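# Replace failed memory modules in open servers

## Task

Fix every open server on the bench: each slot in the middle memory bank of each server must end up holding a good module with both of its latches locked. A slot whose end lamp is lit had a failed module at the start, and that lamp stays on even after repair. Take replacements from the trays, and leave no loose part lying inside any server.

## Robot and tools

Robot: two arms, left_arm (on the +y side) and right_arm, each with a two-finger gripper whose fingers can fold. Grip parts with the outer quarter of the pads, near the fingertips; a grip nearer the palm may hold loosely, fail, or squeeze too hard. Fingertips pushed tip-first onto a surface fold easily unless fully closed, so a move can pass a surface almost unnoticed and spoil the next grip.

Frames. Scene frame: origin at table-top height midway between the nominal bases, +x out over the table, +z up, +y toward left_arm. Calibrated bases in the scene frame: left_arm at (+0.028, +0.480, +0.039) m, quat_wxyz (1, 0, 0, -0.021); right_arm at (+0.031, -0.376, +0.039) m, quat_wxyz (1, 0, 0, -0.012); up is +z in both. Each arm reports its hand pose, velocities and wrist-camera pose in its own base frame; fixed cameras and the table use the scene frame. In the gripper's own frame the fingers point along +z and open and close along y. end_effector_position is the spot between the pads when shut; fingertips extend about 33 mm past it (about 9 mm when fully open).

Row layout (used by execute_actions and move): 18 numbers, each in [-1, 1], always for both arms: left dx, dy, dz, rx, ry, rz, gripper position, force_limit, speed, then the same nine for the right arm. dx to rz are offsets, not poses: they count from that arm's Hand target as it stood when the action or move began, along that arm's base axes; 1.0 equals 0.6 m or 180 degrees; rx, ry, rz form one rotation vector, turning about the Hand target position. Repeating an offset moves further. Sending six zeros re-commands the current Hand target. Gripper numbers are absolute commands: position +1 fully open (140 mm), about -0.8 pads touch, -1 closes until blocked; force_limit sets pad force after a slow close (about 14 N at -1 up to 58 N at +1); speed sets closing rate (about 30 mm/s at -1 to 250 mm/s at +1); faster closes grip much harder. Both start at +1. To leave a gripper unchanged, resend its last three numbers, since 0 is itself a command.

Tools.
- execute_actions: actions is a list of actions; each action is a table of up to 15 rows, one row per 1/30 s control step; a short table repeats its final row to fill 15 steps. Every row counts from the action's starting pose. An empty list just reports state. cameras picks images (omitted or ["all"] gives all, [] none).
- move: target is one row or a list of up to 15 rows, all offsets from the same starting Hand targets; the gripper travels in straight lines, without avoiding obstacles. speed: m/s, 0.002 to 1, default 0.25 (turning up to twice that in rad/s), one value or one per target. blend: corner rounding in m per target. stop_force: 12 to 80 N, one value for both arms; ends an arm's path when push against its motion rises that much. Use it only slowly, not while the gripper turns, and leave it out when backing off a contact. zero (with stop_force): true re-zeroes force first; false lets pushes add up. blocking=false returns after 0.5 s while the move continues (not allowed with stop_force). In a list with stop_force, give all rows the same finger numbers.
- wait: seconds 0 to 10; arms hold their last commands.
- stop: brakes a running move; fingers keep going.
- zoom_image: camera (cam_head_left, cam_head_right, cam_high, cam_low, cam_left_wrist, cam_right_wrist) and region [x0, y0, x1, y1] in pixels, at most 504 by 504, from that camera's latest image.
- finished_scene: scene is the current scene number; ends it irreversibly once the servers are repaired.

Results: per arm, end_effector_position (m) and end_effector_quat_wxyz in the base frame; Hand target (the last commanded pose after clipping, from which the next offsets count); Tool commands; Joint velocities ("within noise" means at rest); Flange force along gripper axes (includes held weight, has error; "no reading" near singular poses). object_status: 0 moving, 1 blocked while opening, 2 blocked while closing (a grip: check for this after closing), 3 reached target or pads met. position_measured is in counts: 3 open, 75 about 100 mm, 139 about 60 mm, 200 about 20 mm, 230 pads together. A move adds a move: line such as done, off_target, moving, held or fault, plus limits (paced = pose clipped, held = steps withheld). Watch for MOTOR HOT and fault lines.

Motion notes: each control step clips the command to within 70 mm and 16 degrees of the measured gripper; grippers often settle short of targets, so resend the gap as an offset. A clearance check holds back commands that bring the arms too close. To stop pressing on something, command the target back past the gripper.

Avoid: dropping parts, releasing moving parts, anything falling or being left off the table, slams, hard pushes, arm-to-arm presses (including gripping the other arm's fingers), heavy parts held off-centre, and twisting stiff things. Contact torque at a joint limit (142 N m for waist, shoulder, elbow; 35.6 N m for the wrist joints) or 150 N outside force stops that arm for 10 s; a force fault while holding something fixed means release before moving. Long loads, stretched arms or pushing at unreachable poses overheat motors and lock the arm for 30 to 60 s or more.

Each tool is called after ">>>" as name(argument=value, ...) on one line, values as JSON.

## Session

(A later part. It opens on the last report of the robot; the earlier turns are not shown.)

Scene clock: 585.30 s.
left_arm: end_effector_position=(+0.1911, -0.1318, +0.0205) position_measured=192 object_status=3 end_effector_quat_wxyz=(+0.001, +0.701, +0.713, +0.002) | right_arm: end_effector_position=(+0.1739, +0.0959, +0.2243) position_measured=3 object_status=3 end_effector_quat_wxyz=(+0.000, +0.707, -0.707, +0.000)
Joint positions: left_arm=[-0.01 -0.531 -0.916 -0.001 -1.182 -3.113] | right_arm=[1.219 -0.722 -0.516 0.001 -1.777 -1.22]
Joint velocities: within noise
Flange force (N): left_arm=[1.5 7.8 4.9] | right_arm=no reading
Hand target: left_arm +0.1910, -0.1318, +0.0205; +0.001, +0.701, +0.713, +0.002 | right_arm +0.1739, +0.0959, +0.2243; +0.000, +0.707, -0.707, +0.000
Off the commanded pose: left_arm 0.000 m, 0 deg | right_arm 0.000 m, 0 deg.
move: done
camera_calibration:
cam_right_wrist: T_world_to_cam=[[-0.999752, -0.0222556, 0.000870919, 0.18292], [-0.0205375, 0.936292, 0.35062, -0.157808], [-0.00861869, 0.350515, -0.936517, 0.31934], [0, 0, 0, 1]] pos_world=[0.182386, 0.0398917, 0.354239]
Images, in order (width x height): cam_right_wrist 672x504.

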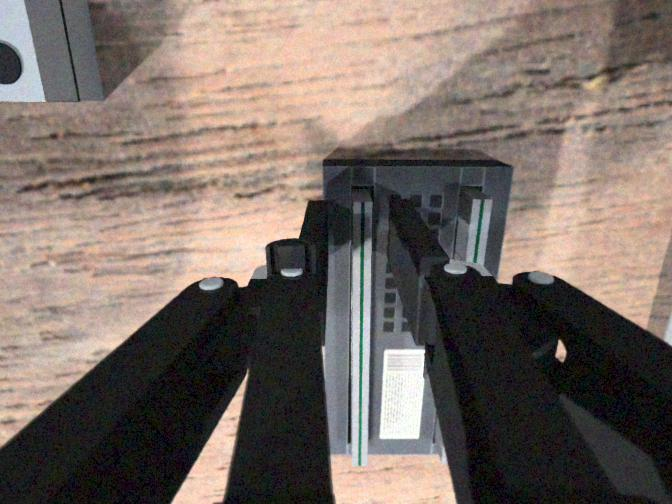

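>>> move(target=[0,0,0,0,0,0,-1,0.4,-1,0,0,0,0,0,0,1,1,1], cameras=[])

>>> wait(seconds=1.5, cameras=["cam_right_wrist"])

>>> move(target=[[0,0,0.1,0,0,0,-1,0.4,-1,0,0,0,0,0,0,1,1,1],[0.03,0,0.24,0,0,0,-1,0.4,-1,0,0,0,0,0,0,1,1,1],[0.645,-0.06,0.24,0,0,0,-1,0.4,-1,0,0,0,0,0,0,1,1,1]], speed=[0.1,0.2,0.25], blend=0.03, cameras=["cam_right_wrist","cam_low","cam_head_right"])

>>> zoom_image(camera="cam_low", region=[480, 100, 640, 200])

>>> zoom_image(camera="cam_right_wrist", region=[270, 0, 450, 210])

Scene clock: 594.90 s.
left_arm: end_effector_position=(+0.1910, -0.1318, +0.0205) position_measured=222 object_status=0 end_effector_quat_wxyz=(+0.001, +0.701, +0.713, +0.002) | right_arm: end_effector_position=(+0.1739, +0.0959, +0.2243) position_measured=3 object_status=3 end_effector_quat_wxyz=(+0.000, +0.707, -0.707, +0.000)
Joint positions: left_arm=[-0.011 -0.53 -0.916 -0.001 -1.182 -3.113] | right_arm=[1.219 -0.722 -0.516 0.001 -1.777 -1.22]
Joint velocities: within noise
Flange force (N): left_arm=[4.5 3.9 -12.9] | right_arm=no reading
Hand target: left_arm +0.1910, -0.1318, +0.0205; +0.001, +0.701, +0.713, +0.002 | right_arm +0.1739, +0.0959, +0.2243; +0.000, +0.707, -0.707, +0.000
Off the commanded pose: left_arm 0.000 m, 0 deg | right_arm 0.000 m, 0 deg.
move: done
No camera images: "cameras" was empty.

Scene clock: 596.40 s.
left_arm: end_effector_position=(+0.1910, -0.1318, +0.0205) position_measured=222 object_status=2 end_effector_quat_wxyz=(+0.001, +0.701, +0.713, +0.002) | right_arm: end_effector_position=(+0.1739, +0.0959, +0.2243) position_measured=3 object_status=3 end_effector_quat_wxyz=(+0.000, +0.707, -0.707, +0.000)
Joint positions: left_arm=[-0.011 -0.53 -0.916 -0.001 -1.182 -3.113] | right_arm=[1.219 -0.722 -0.516 0.001 -1.777 -1.22]
Joint velocities: within noise
Flange force (N): left_arm=[4.0 4.7 -12.5] | right_arm=no reading
Hand target: left_arm +0.1910, -0.1318, +0.0205; +0.001, +0.701, +0.713, +0.002 | right_arm +0.1739, +0.0959, +0.2243; +0.000, +0.707, -0.707, +0.000
Tool commands: left_gripper/position=-1.0 left_gripper/force_limit=+0.4 left_gripper/speed=-1.0 right_gripper/position=+1.0 right_gripper/force_limit=+1.0 right_gripper/speed=+1.0
Off the commanded pose: left_arm 0.000 m, 0 deg | right_arm 0.000 m, 0 deg.
wait: 1.50 s; at rest by 0.17 s
camera_calibration:
cam_right_wrist: T_world_to_cam=[[-0.999752, -0.0222556, 0.000870919, 0.18292], [-0.0205375, 0.936292, 0.35062, -0.157808], [-0.00861869, 0.350515, -0.936517, 0.31934], [0, 0, 0, 1]] pos_world=[0.182386, 0.0398917, 0.354239]
Images, in order (width x height): cam_right_wrist 672x504.

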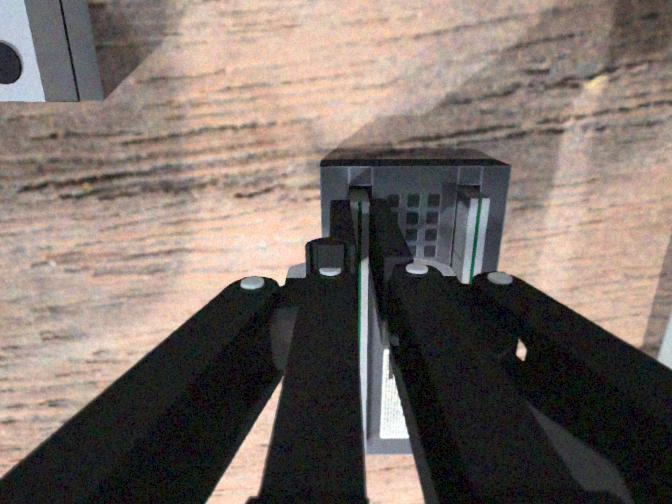

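Scene clock: 599.40 s.
left_arm: end_effector_position=(+0.5780, -0.1678, +0.1645) position_measured=222 object_status=2 end_effector_quat_wxyz=(+0.001, +0.701, +0.713, +0.002) | right_arm: end_effector_position=(+0.1739, +0.0959, +0.2243) position_measured=3 object_status=3 end_effector_quat_wxyz=(+0.000, +0.707, -0.707, +0.000)
Joint positions: left_arm=[-0.065 0.397 0.299 -0.001 -1.469 -3.059] | right_arm=[1.219 -0.722 -0.516 0.001 -1.777 -1.22]
Joint velocities: within noise
Flange force (N): left_arm=[0.6 3.7 2.0] | right_arm=no reading
Hand target: left_arm +0.5780, -0.1678, +0.1645; +0.001, +0.701, +0.713, +0.002 | right_arm +0.1739, +0.0959, +0.2243; +0.000, +0.707, -0.707, +0.000
Off the commanded pose: left_arm 0.000 m, 0 deg | right_arm 0.000 m, 0 deg.
move: done
camera_calibration:
cam_right_wrist: T_world_to_cam=[[-0.999752, -0.0222556, 0.000870919, 0.18292], [-0.0205375, 0.936292, 0.35062, -0.157808], [-0.00861869, 0.350515, -0.936517, 0.31934], [0, 0, 0, 1]] pos_world=[0.182386, 0.0398917, 0.354239]
Images, in order (width x height): cam_head_right 672x504, cam_low 672x504, cam_right_wrist 672x504.

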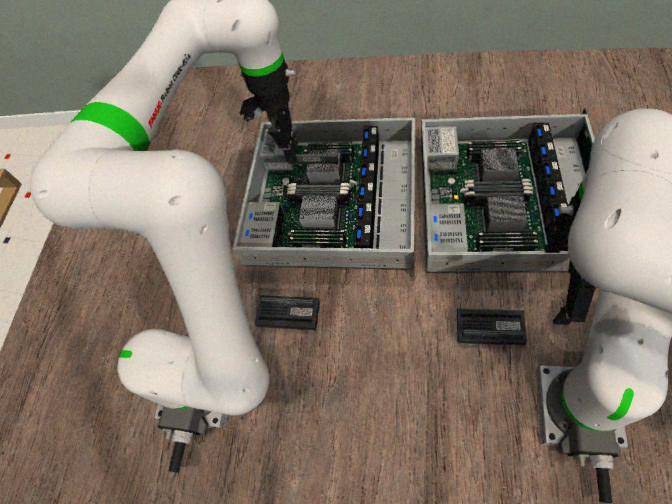

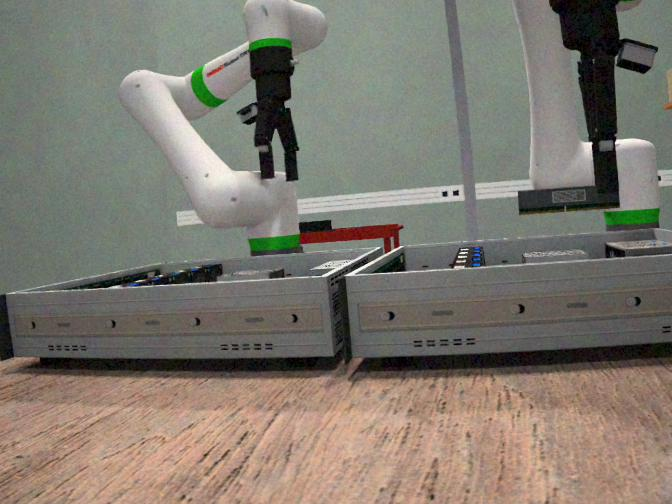

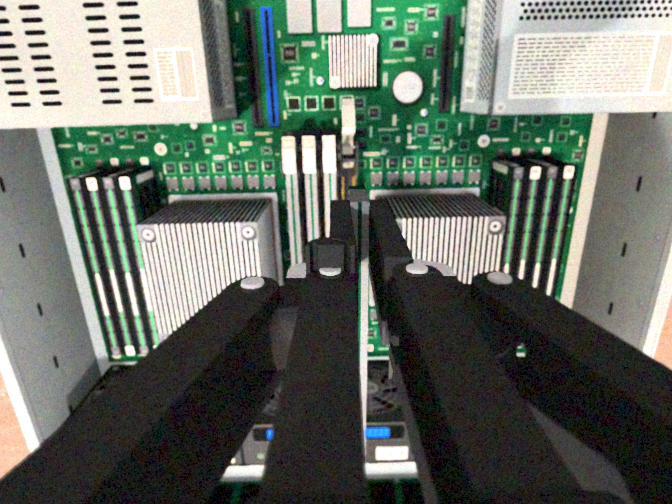

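Scaled by 3.150.

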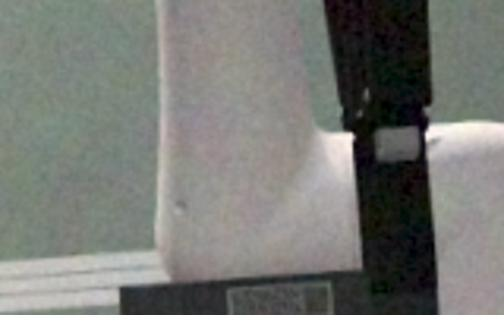

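Scaled by 2.400.

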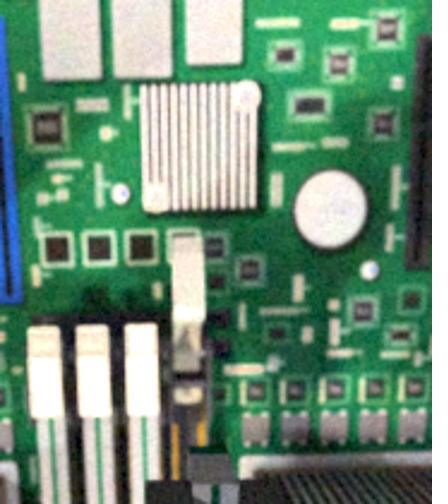

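>>> move(target=[0,0,-0.122,0,0,0,-1,0.4,-1,0,0,0,0,0,0,1,1,1], speed=0.04, stop_force=12, cameras=["cam_right_wrist","cam_head_right"])

>>> zoom_image(camera="cam_right_wrist", region=[270, 40, 450, 220])

>>> zoom_image(camera="cam_head_right", region=[270, 150, 370, 220])

Scene clock: 623.23 s.
left_arm: end_effector_position=(+0.5780, -0.1678, +0.0913) position_measured=222 object_status=2 end_effector_quat_wxyz=(+0.001, +0.701, +0.713, +0.002) | right_arm: end_effector_position=(+0.1739, +0.0959, +0.2243) position_measured=3 object_status=3 end_effector_quat_wxyz=(+0.000, +0.707, -0.707, +0.000)
Joint positions: left_arm=[-0.065 0.429 0.171 -0.001 -1.309 -3.058] | right_arm=[1.219 -0.722 -0.516 0.001 -1.777 -1.22]
Joint velocities: within noise
Flange force (N): left_arm=[0.6 3.6 3.0] | right_arm=no reading
Hand target: left_arm +0.5780, -0.1678, +0.0913; +0.001, +0.701, +0.713, +0.002 | right_arm +0.1739, +0.0959, +0.2243; +0.000, +0.707, -0.707, +0.000
Off the commanded pose: left_arm 0.000 m, 0 deg | right_arm 0.000 m, 0 deg.
move: done
camera_calibration:
cam_right_wrist: T_world_to_cam=[[-0.999752, -0.0222556, 0.000870919, 0.18292], [-0.0205375, 0.936292, 0.35062, -0.157808], [-0.00861869, 0.350515, -0.936517, 0.31934], [0, 0, 0, 1]] pos_world=[0.182386, 0.0398917, 0.354239]
Images, in order (width x height): cam_head_right 672x504, cam_right_wrist 672x504.

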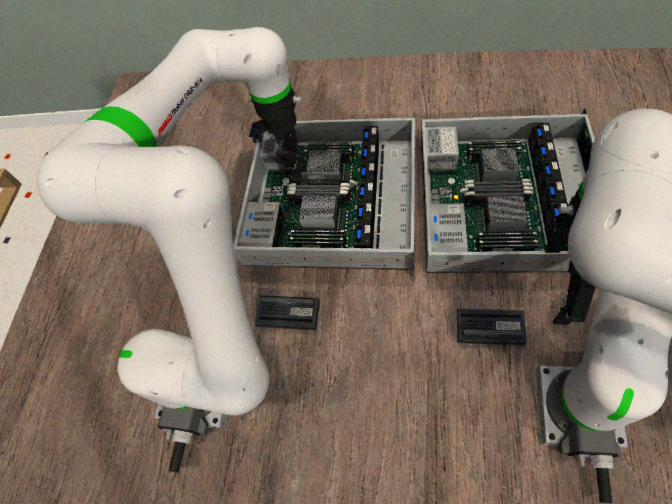

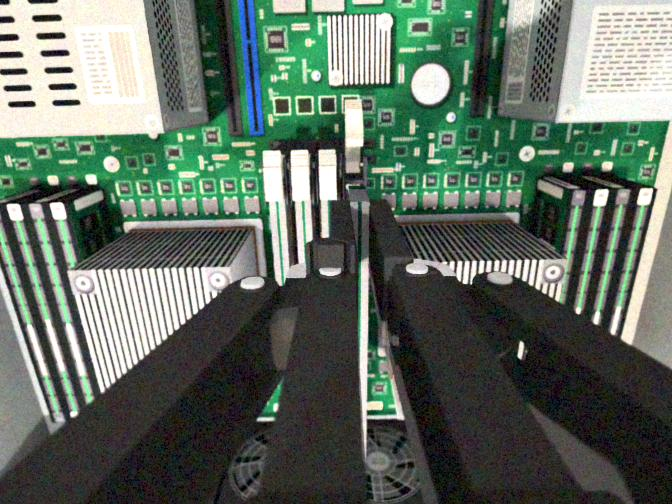

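Scaled by 2.800.

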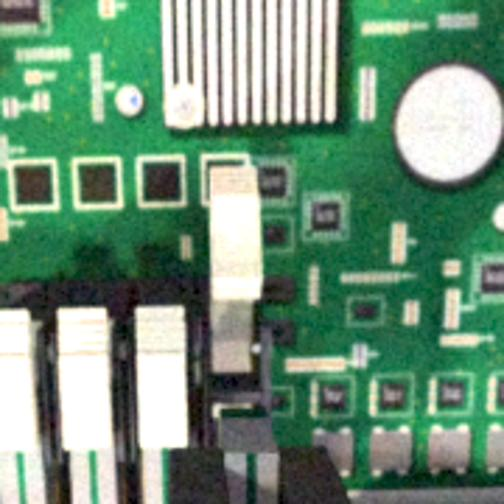

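Scaled by 5.040.

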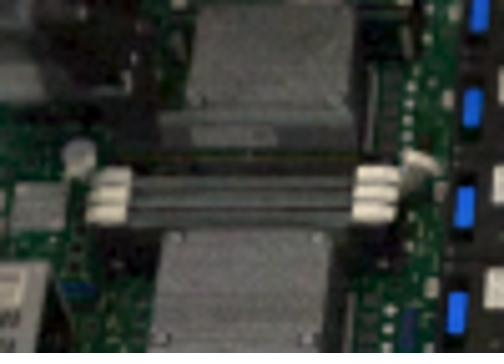

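>>> move(target=[[-0.0007,-0.0025,0,0,0,0,-1,0.4,-1,0,0,0,0,0,0,1,1,1],[-0.0007,-0.0025,-0.05,0,0,0,-1,0.4,-1,0,0,0,0,0,0,1,1,1]], speed=0.015, stop_force=12, cameras=["cam_right_wrist","cam_head_right"])

>>> zoom_image(camera="cam_right_wrist", region=[270, 40, 450, 220])

>>> zoom_image(camera="cam_head_right", region=[270, 150, 370, 220])

Scene clock: 637.47 s.
left_arm: end_effector_position=(+0.5776, -0.1693, +0.0681) position_measured=222 object_status=2 end_effector_quat_wxyz=(+0.001, +0.701, +0.713, +0.002) | right_arm: end_effector_position=(+0.1739, +0.0959, +0.2243) position_measured=3 object_status=3 end_effector_quat_wxyz=(+0.000, +0.707, -0.707, +0.000)
Joint positions: left_arm=[-0.068 0.445 0.138 -0.001 -1.259 -3.056] | right_arm=[1.219 -0.722 -0.516 0.001 -1.777 -1.22]
Joint velocities: within noise
Flange force (N): left_arm=[2.4 1.8 -22.5] | right_arm=no reading
Hand target: left_arm +0.5776, -0.1693, +0.0681; +0.001, +0.701, +0.713, +0.002 (not the last commanded pose) | right_arm +0.1739, +0.0959, +0.2243; +0.000, +0.707, -0.707, +0.000
Off the commanded pose: left_arm 0.007 m, 0 deg | right_arm 0.000 m, 0 deg.
move: contact (left_arm); path passed 1 of 2 targets
camera_calibration:
cam_right_wrist: T_world_to_cam=[[-0.999752, -0.0222556, 0.000870919, 0.18292], [-0.0205375, 0.936292, 0.35062, -0.157808], [-0.00861869, 0.350515, -0.936517, 0.31934], [0, 0, 0, 1]] pos_world=[0.182386, 0.0398917, 0.354239]
Images, in order (width x height): cam_head_right 672x504, cam_right_wrist 672x504.

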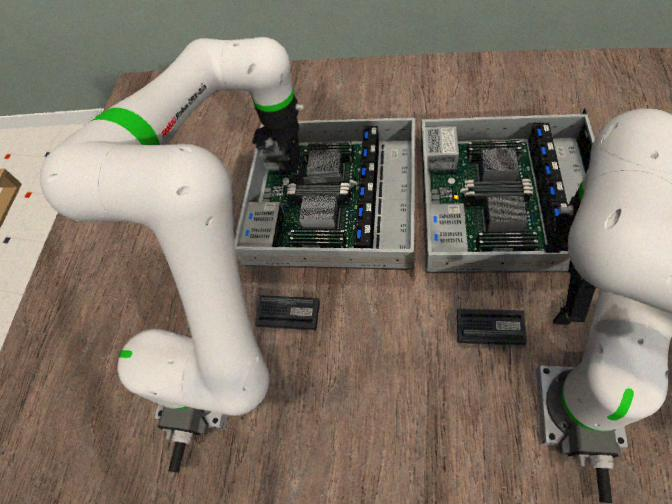

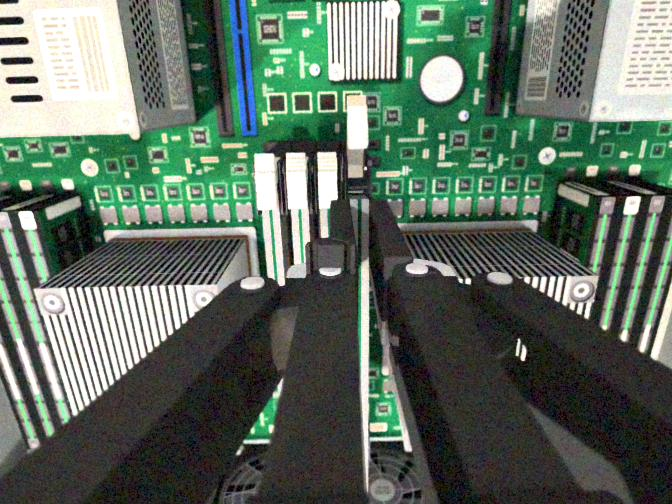

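Scaled by 2.800.

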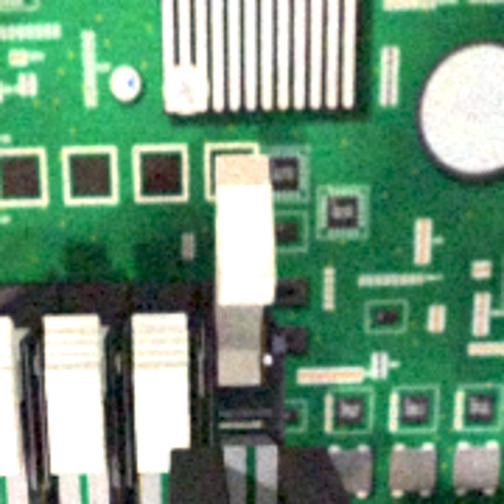

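Scaled by 5.040.

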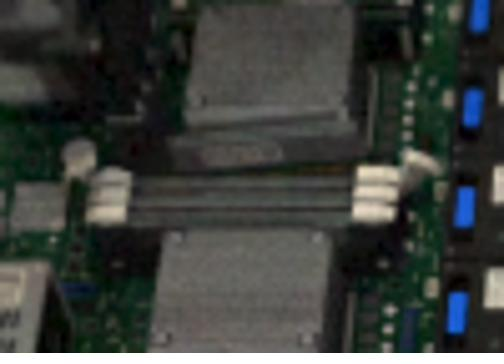

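>>> move(target=[[0,0,0.03,0,0,0,-1,0.4,-1,0.1,0,0.25,0,0,0,-0.6,-1,0],[0,0,0.03,0,0,0,-1,0.4,-1,0.635,0.5,0.25,0,0,0,-0.6,-1,0],[0,0,0.03,0,0,0,-1,0.4,-1,0.635,0.65,0,0,0,0,-0.6,-1,0]], blend=0.04, cameras=["cam_left_wrist","cam_right_wrist","cam_head_right"])

>>> zoom_image(camera="cam_left_wrist", region=[250, 100, 450, 300])

>>> zoom_image(camera="cam_head_right", region=[270, 150, 370, 220])

Scene clock: 652.33 s.
left_arm: end_effector_position=(+0.5776, -0.1693, +0.0861) position_measured=222 object_status=2 end_effector_quat_wxyz=(+0.001, +0.701, +0.713, +0.002) | right_arm: end_effector_position=(+0.5549, +0.4859, +0.2243) position_measured=205 object_status=3 end_effector_quat_wxyz=(+0.000, +0.707, -0.707, +0.000)
Joint positions: left_arm=[-0.068 0.433 0.163 -0.001 -1.297 -3.056] | right_arm=[0.897 0.889 1.215 0 -1.896 -0.897]
Joint velocities: within noise
Flange force (N): left_arm=[0.6 4.0 2.9] | right_arm=no reading
Hand target: left_arm +0.5776, -0.1693, +0.0861; +0.001, +0.701, +0.713, +0.002 | right_arm +0.5549, +0.4859, +0.2243; +0.000, +0.707, -0.707, +0.000
Off the commanded pose: left_arm 0.000 m, 0 deg | right_arm 0.000 m, 0 deg.
move: done
camera_calibration:
cam_left_wrist: T_world_to_cam=[[0.999946, -0.00967481, 0.00386392, -0.570162], [-0.0104167, -0.934158, 0.356708, -0.1799], [0.000158437, -0.356728, -0.934208, 0.159309], [0, 0, 0, 1]] pos_world=[0.568232, -0.116742, 0.215202]
cam_right_wrist: T_world_to_cam=[[-0.999752, -0.0222556, 0.000870919, 0.572505], [-0.0205375, 0.936292, 0.35062, -0.515137], [-0.00861869, 0.350515, -0.936517, 0.185923], [0, 0, 0, 1]] pos_world=[0.563386, 0.429892, 0.354239]
Images, in order (width x height): cam_head_right 672x504, cam_left_wrist 672x504, cam_right_wrist 672x504.

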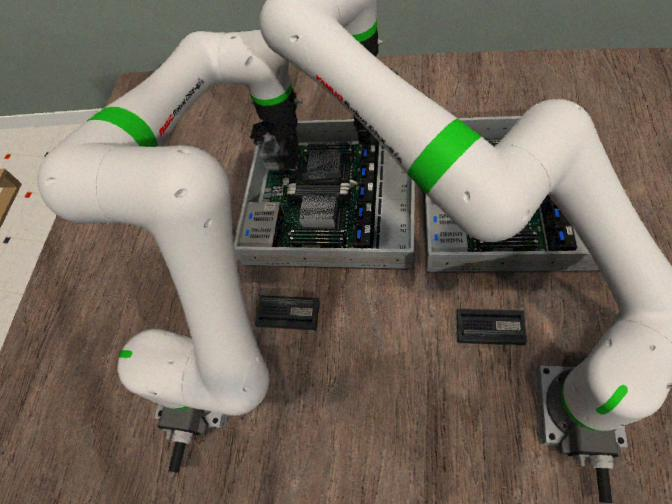

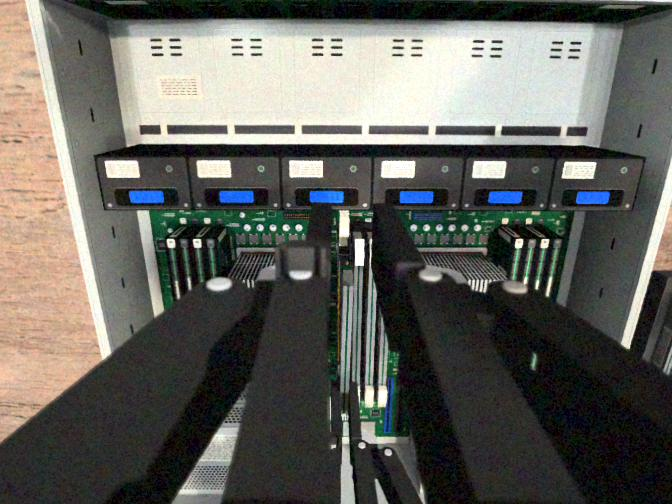

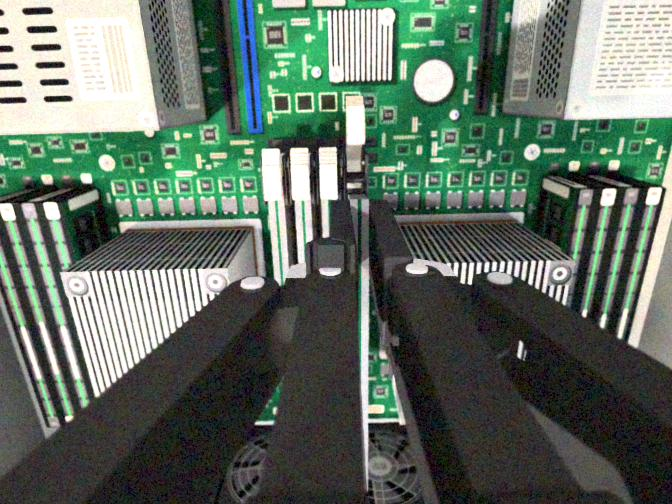

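Scaled by 2.520.

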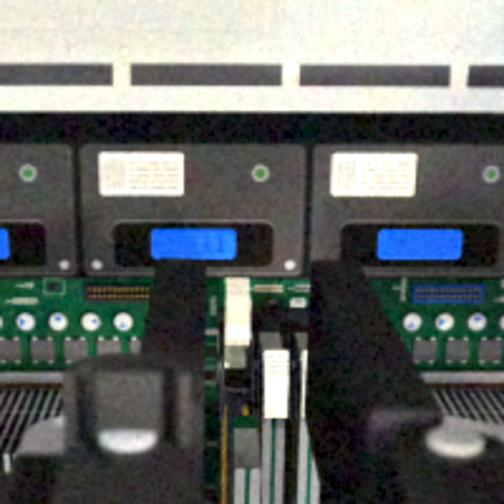

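Scaled by 5.040.

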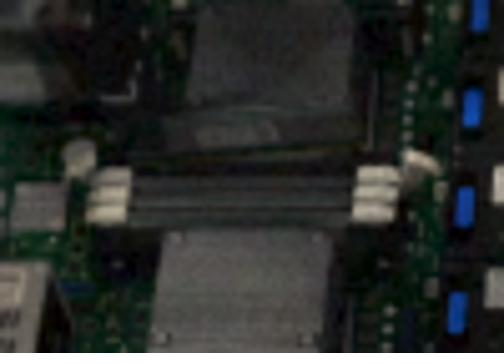

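>>> zoom_image(camera="cam_left_wrist", region=[325, 200, 395, 300])

>>> zoom_image(camera="cam_left_wrist", region=[320, 260, 400, 410])

Scaled by 5.040.

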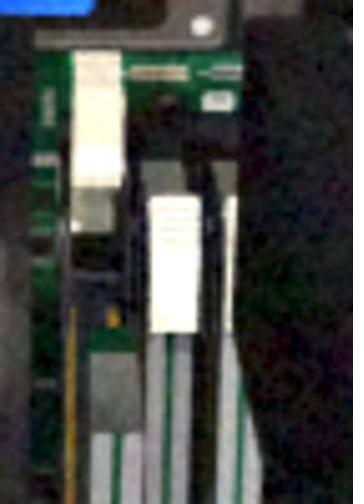

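Scaled by 3.360.

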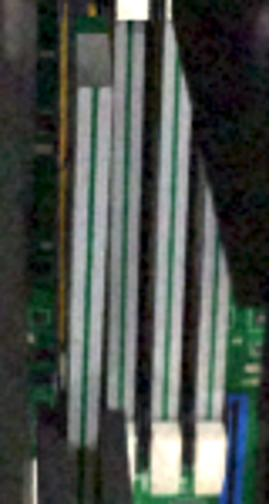

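>>> move(target=[0.001,-0.0025,0,0.035,0,0.004,-1,0.4,-1,0,0,0,0,0,0,-0.6,-1,0], speed=0.04, cameras=["cam_left_wrist","cam_right_wrist","cam_head_right","cam_low"])

>>> zoom_image(camera="cam_left_wrist", region=[325, 200, 395, 300])

>>> zoom_image(camera="cam_head_right", region=[270, 150, 370, 220])

>>> zoom_image(camera="cam_right_wrist", region=[270, 40, 450, 220])

Scene clock: 682.00 s.
left_arm: end_effector_position=(+0.5782, -0.1708, +0.0861) position_measured=222 object_status=2 end_effector_quat_wxyz=(-0.037, +0.695, +0.717, +0.041) | right_arm: end_effector_position=(+0.5549, +0.4859, +0.2243) position_measured=205 object_status=3 end_effector_quat_wxyz=(+0.000, +0.707, -0.707, +0.000)
Joint positions: left_arm=[-0.137 0.467 0.241 -0.113 -1.358 -2.95] | right_arm=[0.897 0.889 1.214 0 -1.896 -0.897]
Joint velocities: within noise
Flange force (N): left_arm=[0.8 2.8 3.1] | right_arm=no reading
Hand target: left_arm +0.5782, -0.1708, +0.0861; -0.037, +0.695, +0.717, +0.041 | right_arm +0.5549, +0.4859, +0.2243; +0.000, +0.707, -0.707, +0.000
Off the commanded pose: left_arm 0.000 m, 0 deg | right_arm 0.000 m, 0 deg.
move: done
camera_calibration:
cam_left_wrist: T_world_to_cam=[[0.999991, 0.0025249, 0.00352188, -0.568666], [0.00155578, -0.967718, 0.252032, -0.184965], [0.00404454, -0.252024, -0.967712, 0.177318], [0, 0, 0, 1]] pos_world=[0.568231, -0.13287, 0.220213]
cam_right_wrist: T_world_to_cam=[[-0.999752, -0.0222556, 0.000870919, 0.572505], [-0.0205375, 0.936292, 0.35062, -0.515137], [-0.00861869, 0.350515, -0.936517, 0.185923], [0, 0, 0, 1]] pos_world=[0.563386, 0.429892, 0.354239]
Images, in order (width x height): cam_head_right 672x504, cam_low 672x504, cam_left_wrist 672x504, cam_right_wrist 672x504.

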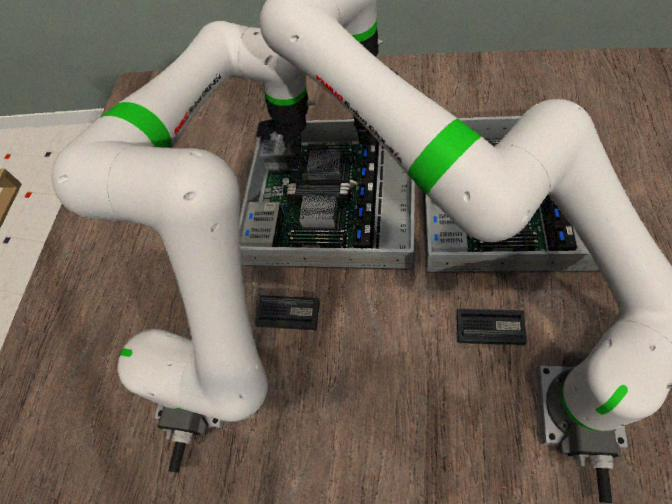

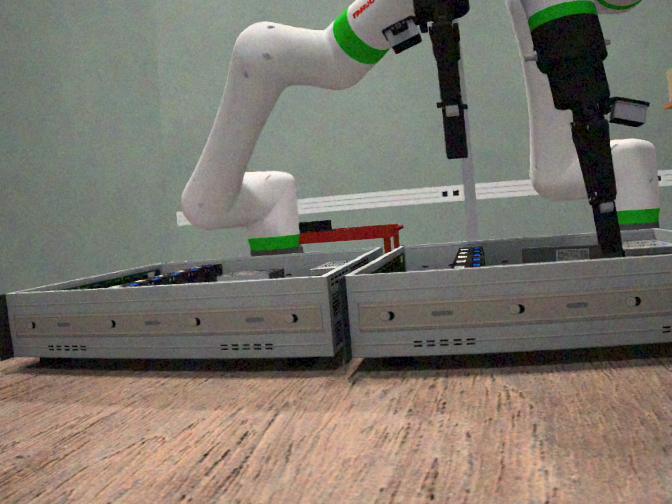

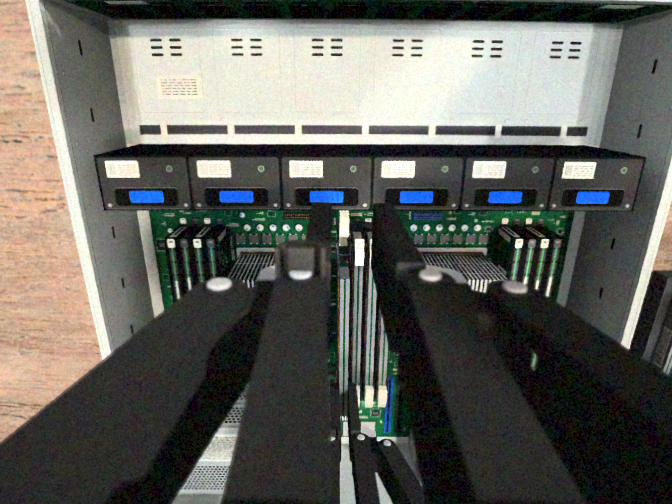

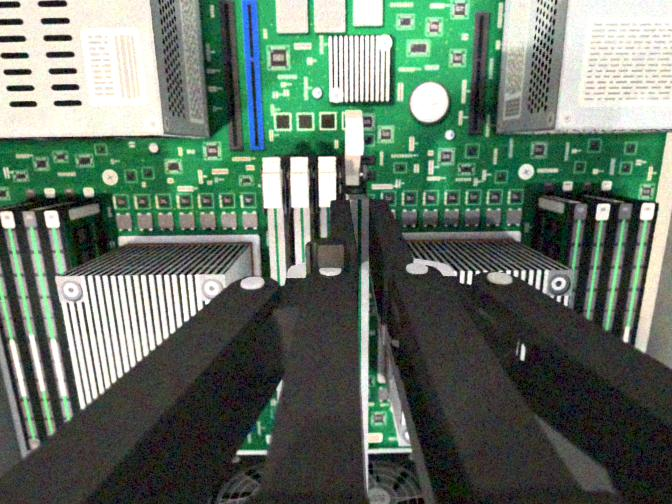

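Scaled by 5.040.

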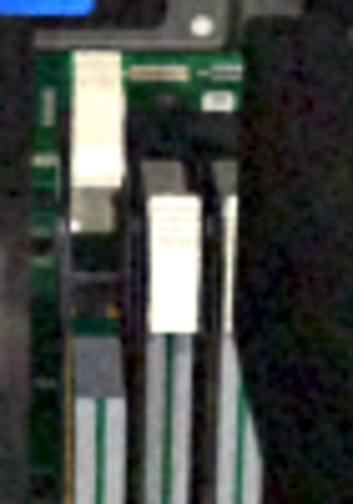

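Scaled by 5.040.

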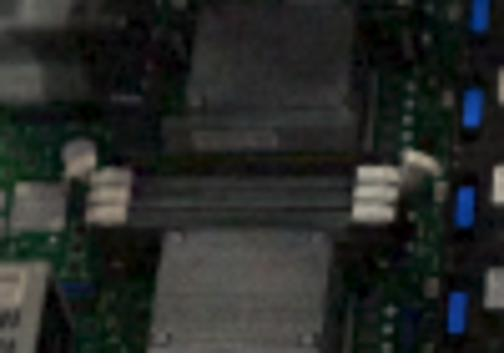

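Scaled by 2.800.

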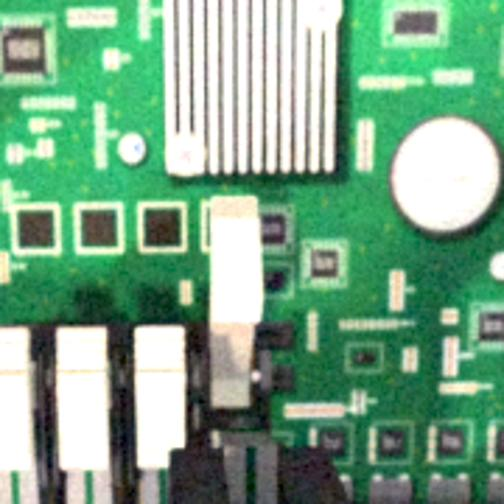

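>>> move(target=[[-0.0008,0,-0.01,0,0,0,-1,0.4,-1,0,0,0,0,0,0,-0.6,-1,0],[-0.0008,0,-0.06,0,0,0,-1,0.4,-1,0,0,0,0,0,0,-0.6,-1,0]], speed=0.015, stop_force=12, cameras=["cam_left_wrist","cam_right_wrist","cam_head_right"])

>>> zoom_image(camera="cam_left_wrist", region=[325, 200, 395, 300])

>>> zoom_image(camera="cam_head_right", region=[270, 150, 370, 220])

>>> zoom_image(camera="cam_right_wrist", region=[270, 40, 450, 220])

Scene clock: 702.07 s.
left_arm: end_effector_position=(+0.5777, -0.1709, +0.0666) position_measured=222 object_status=2 end_effector_quat_wxyz=(-0.037, +0.695, +0.716, +0.041) | right_arm: end_effector_position=(+0.5549, +0.4859, +0.2243) position_measured=205 object_status=3 end_effector_quat_wxyz=(+0.000, +0.707, -0.707, +0.000)
Joint positions: left_arm=[-0.138 0.479 0.212 -0.114 -1.317 -2.945] | right_arm=[0.897 0.889 1.214 0 -1.896 -0.897]
Joint velocities: within noise
Flange force (N): left_arm=[-23.8 1.1 -23.3] | right_arm=no reading
Hand target: left_arm +0.5777, -0.1709, +0.0666; -0.037, +0.695, +0.716, +0.041 (not the last commanded pose) | right_arm +0.5549, +0.4859, +0.2243; +0.000, +0.707, -0.707, +0.000
Off the commanded pose: left_arm 0.016 m, 0 deg | right_arm 0.000 m, 0 deg.
move: contact (left_arm); path passed 1 of 2 targets
camera_calibration:
cam_left_wrist: T_world_to_cam=[[0.99999, 0.00245307, 0.00364317, -0.568131], [0.0014557, -0.967718, 0.252031, -0.180064], [0.00414381, -0.252024, -0.967712, 0.158271], [0, 0, 0, 1]] pos_world=[0.567732, -0.13297, 0.200613]
cam_right_wrist: T_world_to_cam=[[-0.999752, -0.0222556, 0.000870919, 0.572505], [-0.0205375, 0.936292, 0.35062, -0.515137], [-0.00861869, 0.350515, -0.936517, 0.185923], [0, 0, 0, 1]] pos_world=[0.563386, 0.429892, 0.354239]
Images, in order (width x height): cam_head_right 672x504, cam_left_wrist 672x504, cam_right_wrist 672x504.

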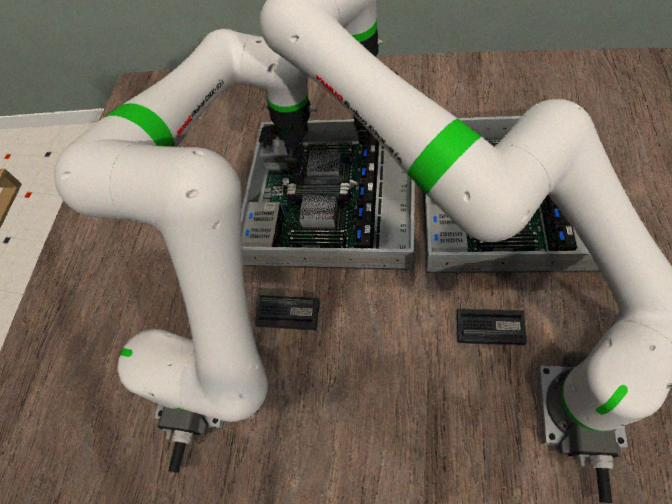

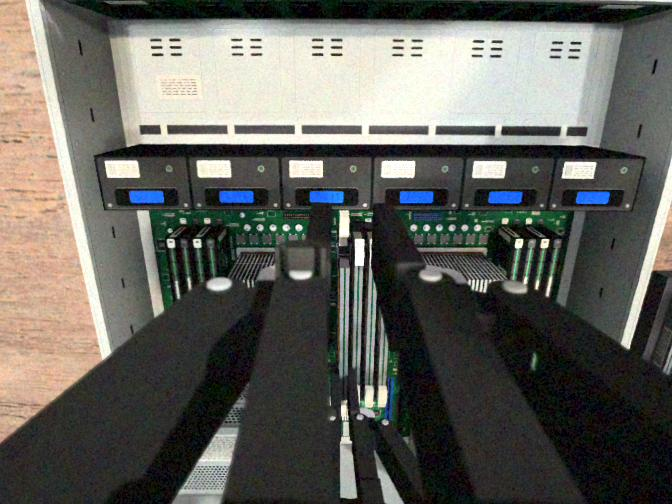

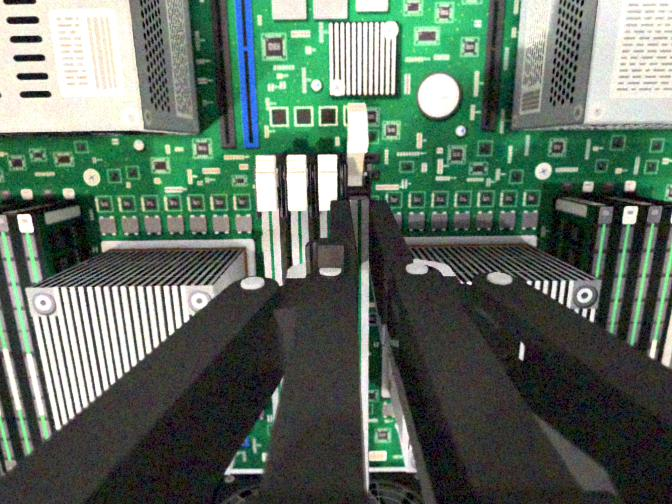

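Scaled by 5.040.

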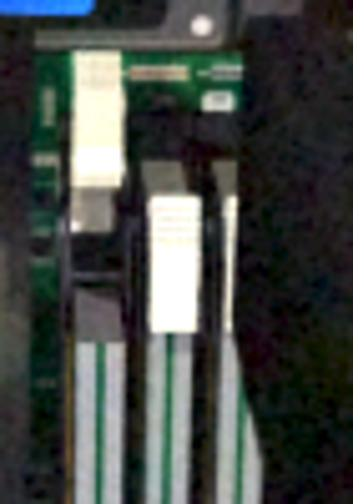

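Scaled by 5.040.

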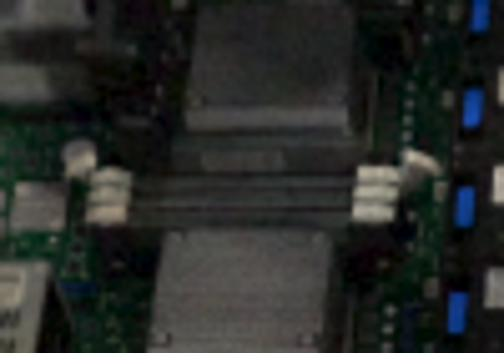

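Scaled by 2.800.

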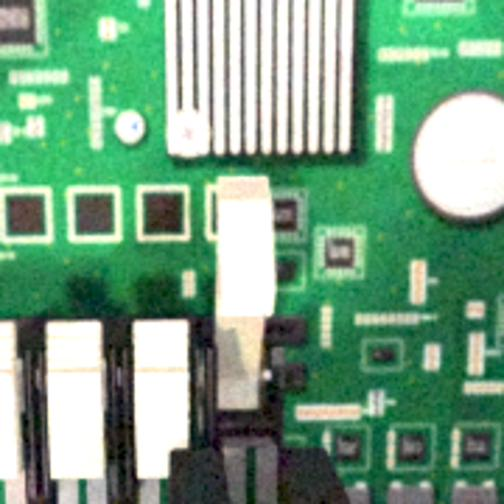

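>>> move(target=[[0,0,0.008,0,0,0,-1,0.4,-1,0,0,0,0,0,0,-0.6,-1,0],[0,-0.002,0.008,0,0,0,-1,0.4,-1,0,0,0,0,0,0,-0.6,-1,0]], speed=0.03, cameras=[])

>>> move(target=[0,0,-0.05,0,0,0,-1,0.4,-1,0,0,0,0,0,0,-0.6,-1,0], speed=0.015, stop_force=12, cameras=["cam_left_wrist","cam_right_wrist","cam_head_right"])

>>> zoom_image(camera="cam_left_wrist", region=[325, 200, 395, 300])

>>> zoom_image(camera="cam_head_right", region=[270, 150, 370, 220])

>>> zoom_image(camera="cam_right_wrist", region=[310, 130, 410, 230])

Scene clock: 713.67 s.
left_arm: end_effector_position=(+0.5778, -0.1719, +0.0715) position_measured=222 object_status=2 end_effector_quat_wxyz=(-0.037, +0.695, +0.717, +0.041) | right_arm: end_effector_position=(+0.5549, +0.4859, +0.2243) position_measured=205 object_status=3 end_effector_quat_wxyz=(+0.000, +0.707, -0.707, +0.000)
Joint positions: left_arm=[-0.139 0.477 0.22 -0.114 -1.327 -2.944] | right_arm=[0.897 0.889 1.214 0 -1.896 -0.897]
Joint velocities: within noise
Flange force (N): left_arm=[-2.8 4.0 1.2] | right_arm=no reading
Hand target: left_arm +0.5777, -0.1721, +0.0714; -0.037, +0.695, +0.716, +0.041 | right_arm +0.5549, +0.4859, +0.2243; +0.000, +0.707, -0.707, +0.000
Off the commanded pose: left_arm 0.000 m, 0 deg | right_arm 0.000 m, 0 deg.
move: done
No camera images: "cameras" was empty.

Scene clock: 714.57 s.
left_arm: end_effector_position=(+0.5778, -0.1721, +0.0666) position_measured=222 object_status=2 end_effector_quat_wxyz=(-0.037, +0.695, +0.717, +0.041) | right_arm: end_effector_position=(+0.5549, +0.4859, +0.2243) position_measured=205 object_status=3 end_effector_quat_wxyz=(+0.000, +0.707, -0.707, +0.000)
Joint positions: left_arm=[-0.14 0.48 0.213 -0.114 -1.317 -2.943] | right_arm=[0.897 0.889 1.214 0 -1.896 -0.897]
Joint velocities: within noise
Flange force (N): left_arm=[2.2 0.2 -23.5] | right_arm=no reading
Hand target: left_arm +0.5778, -0.1721, +0.0665; -0.037, +0.695, +0.717, +0.041 (not the last commanded pose) | right_arm +0.5549, +0.4859, +0.2243; +0.000, +0.707, -0.707, +0.000
Off the commanded pose: left_arm 0.025 m, 0 deg | right_arm 0.000 m, 0 deg.
move: contact (left_arm)
camera_calibration:
cam_left_wrist: T_world_to_cam=[[0.99999, 0.00250309, 0.00383697, -0.56816], [0.00145432, -0.967663, 0.252243, -0.181261], [0.00434429, -0.252235, -0.967656, 0.157816], [0, 0, 0, 1]] pos_world=[0.567732, -0.134171, 0.200613]
cam_right_wrist: T_world_to_cam=[[-0.999752, -0.0222556, 0.000870919, 0.572505], [-0.0205375, 0.936292, 0.35062, -0.515137], [-0.00861869, 0.350515, -0.936517, 0.185923], [0, 0, 0, 1]] pos_world=[0.563386, 0.429892, 0.354239]
Images, in order (width x height): cam_head_right 672x504, cam_left_wrist 672x504, cam_right_wrist 672x504.

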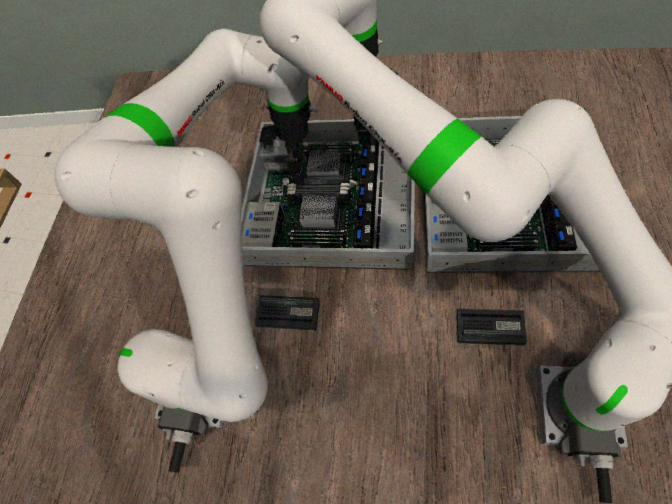

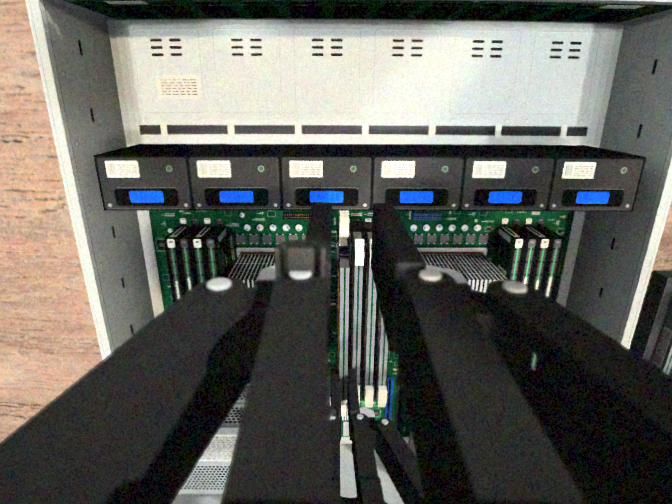

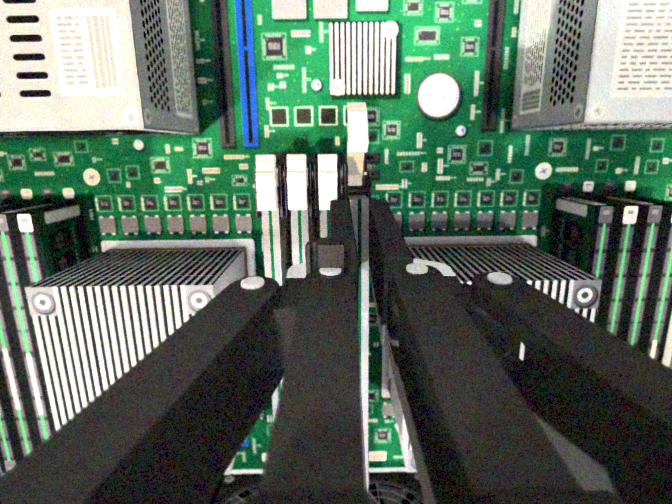

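Scaled by 5.040.

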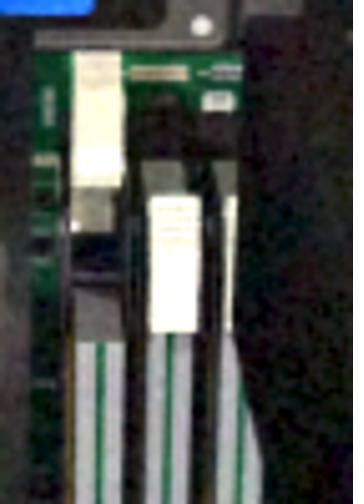

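Scaled by 5.040.

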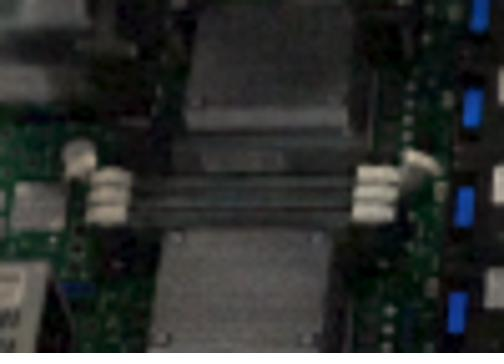

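Scaled by 5.040.

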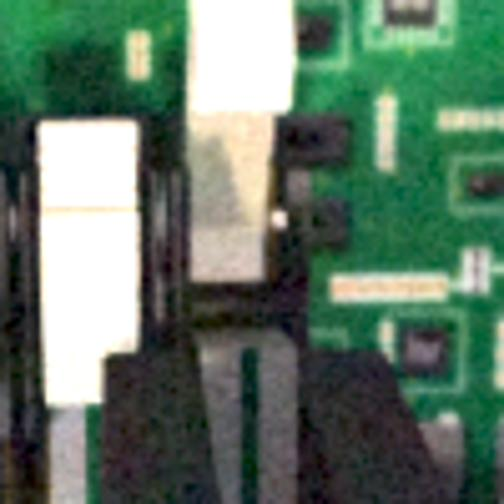

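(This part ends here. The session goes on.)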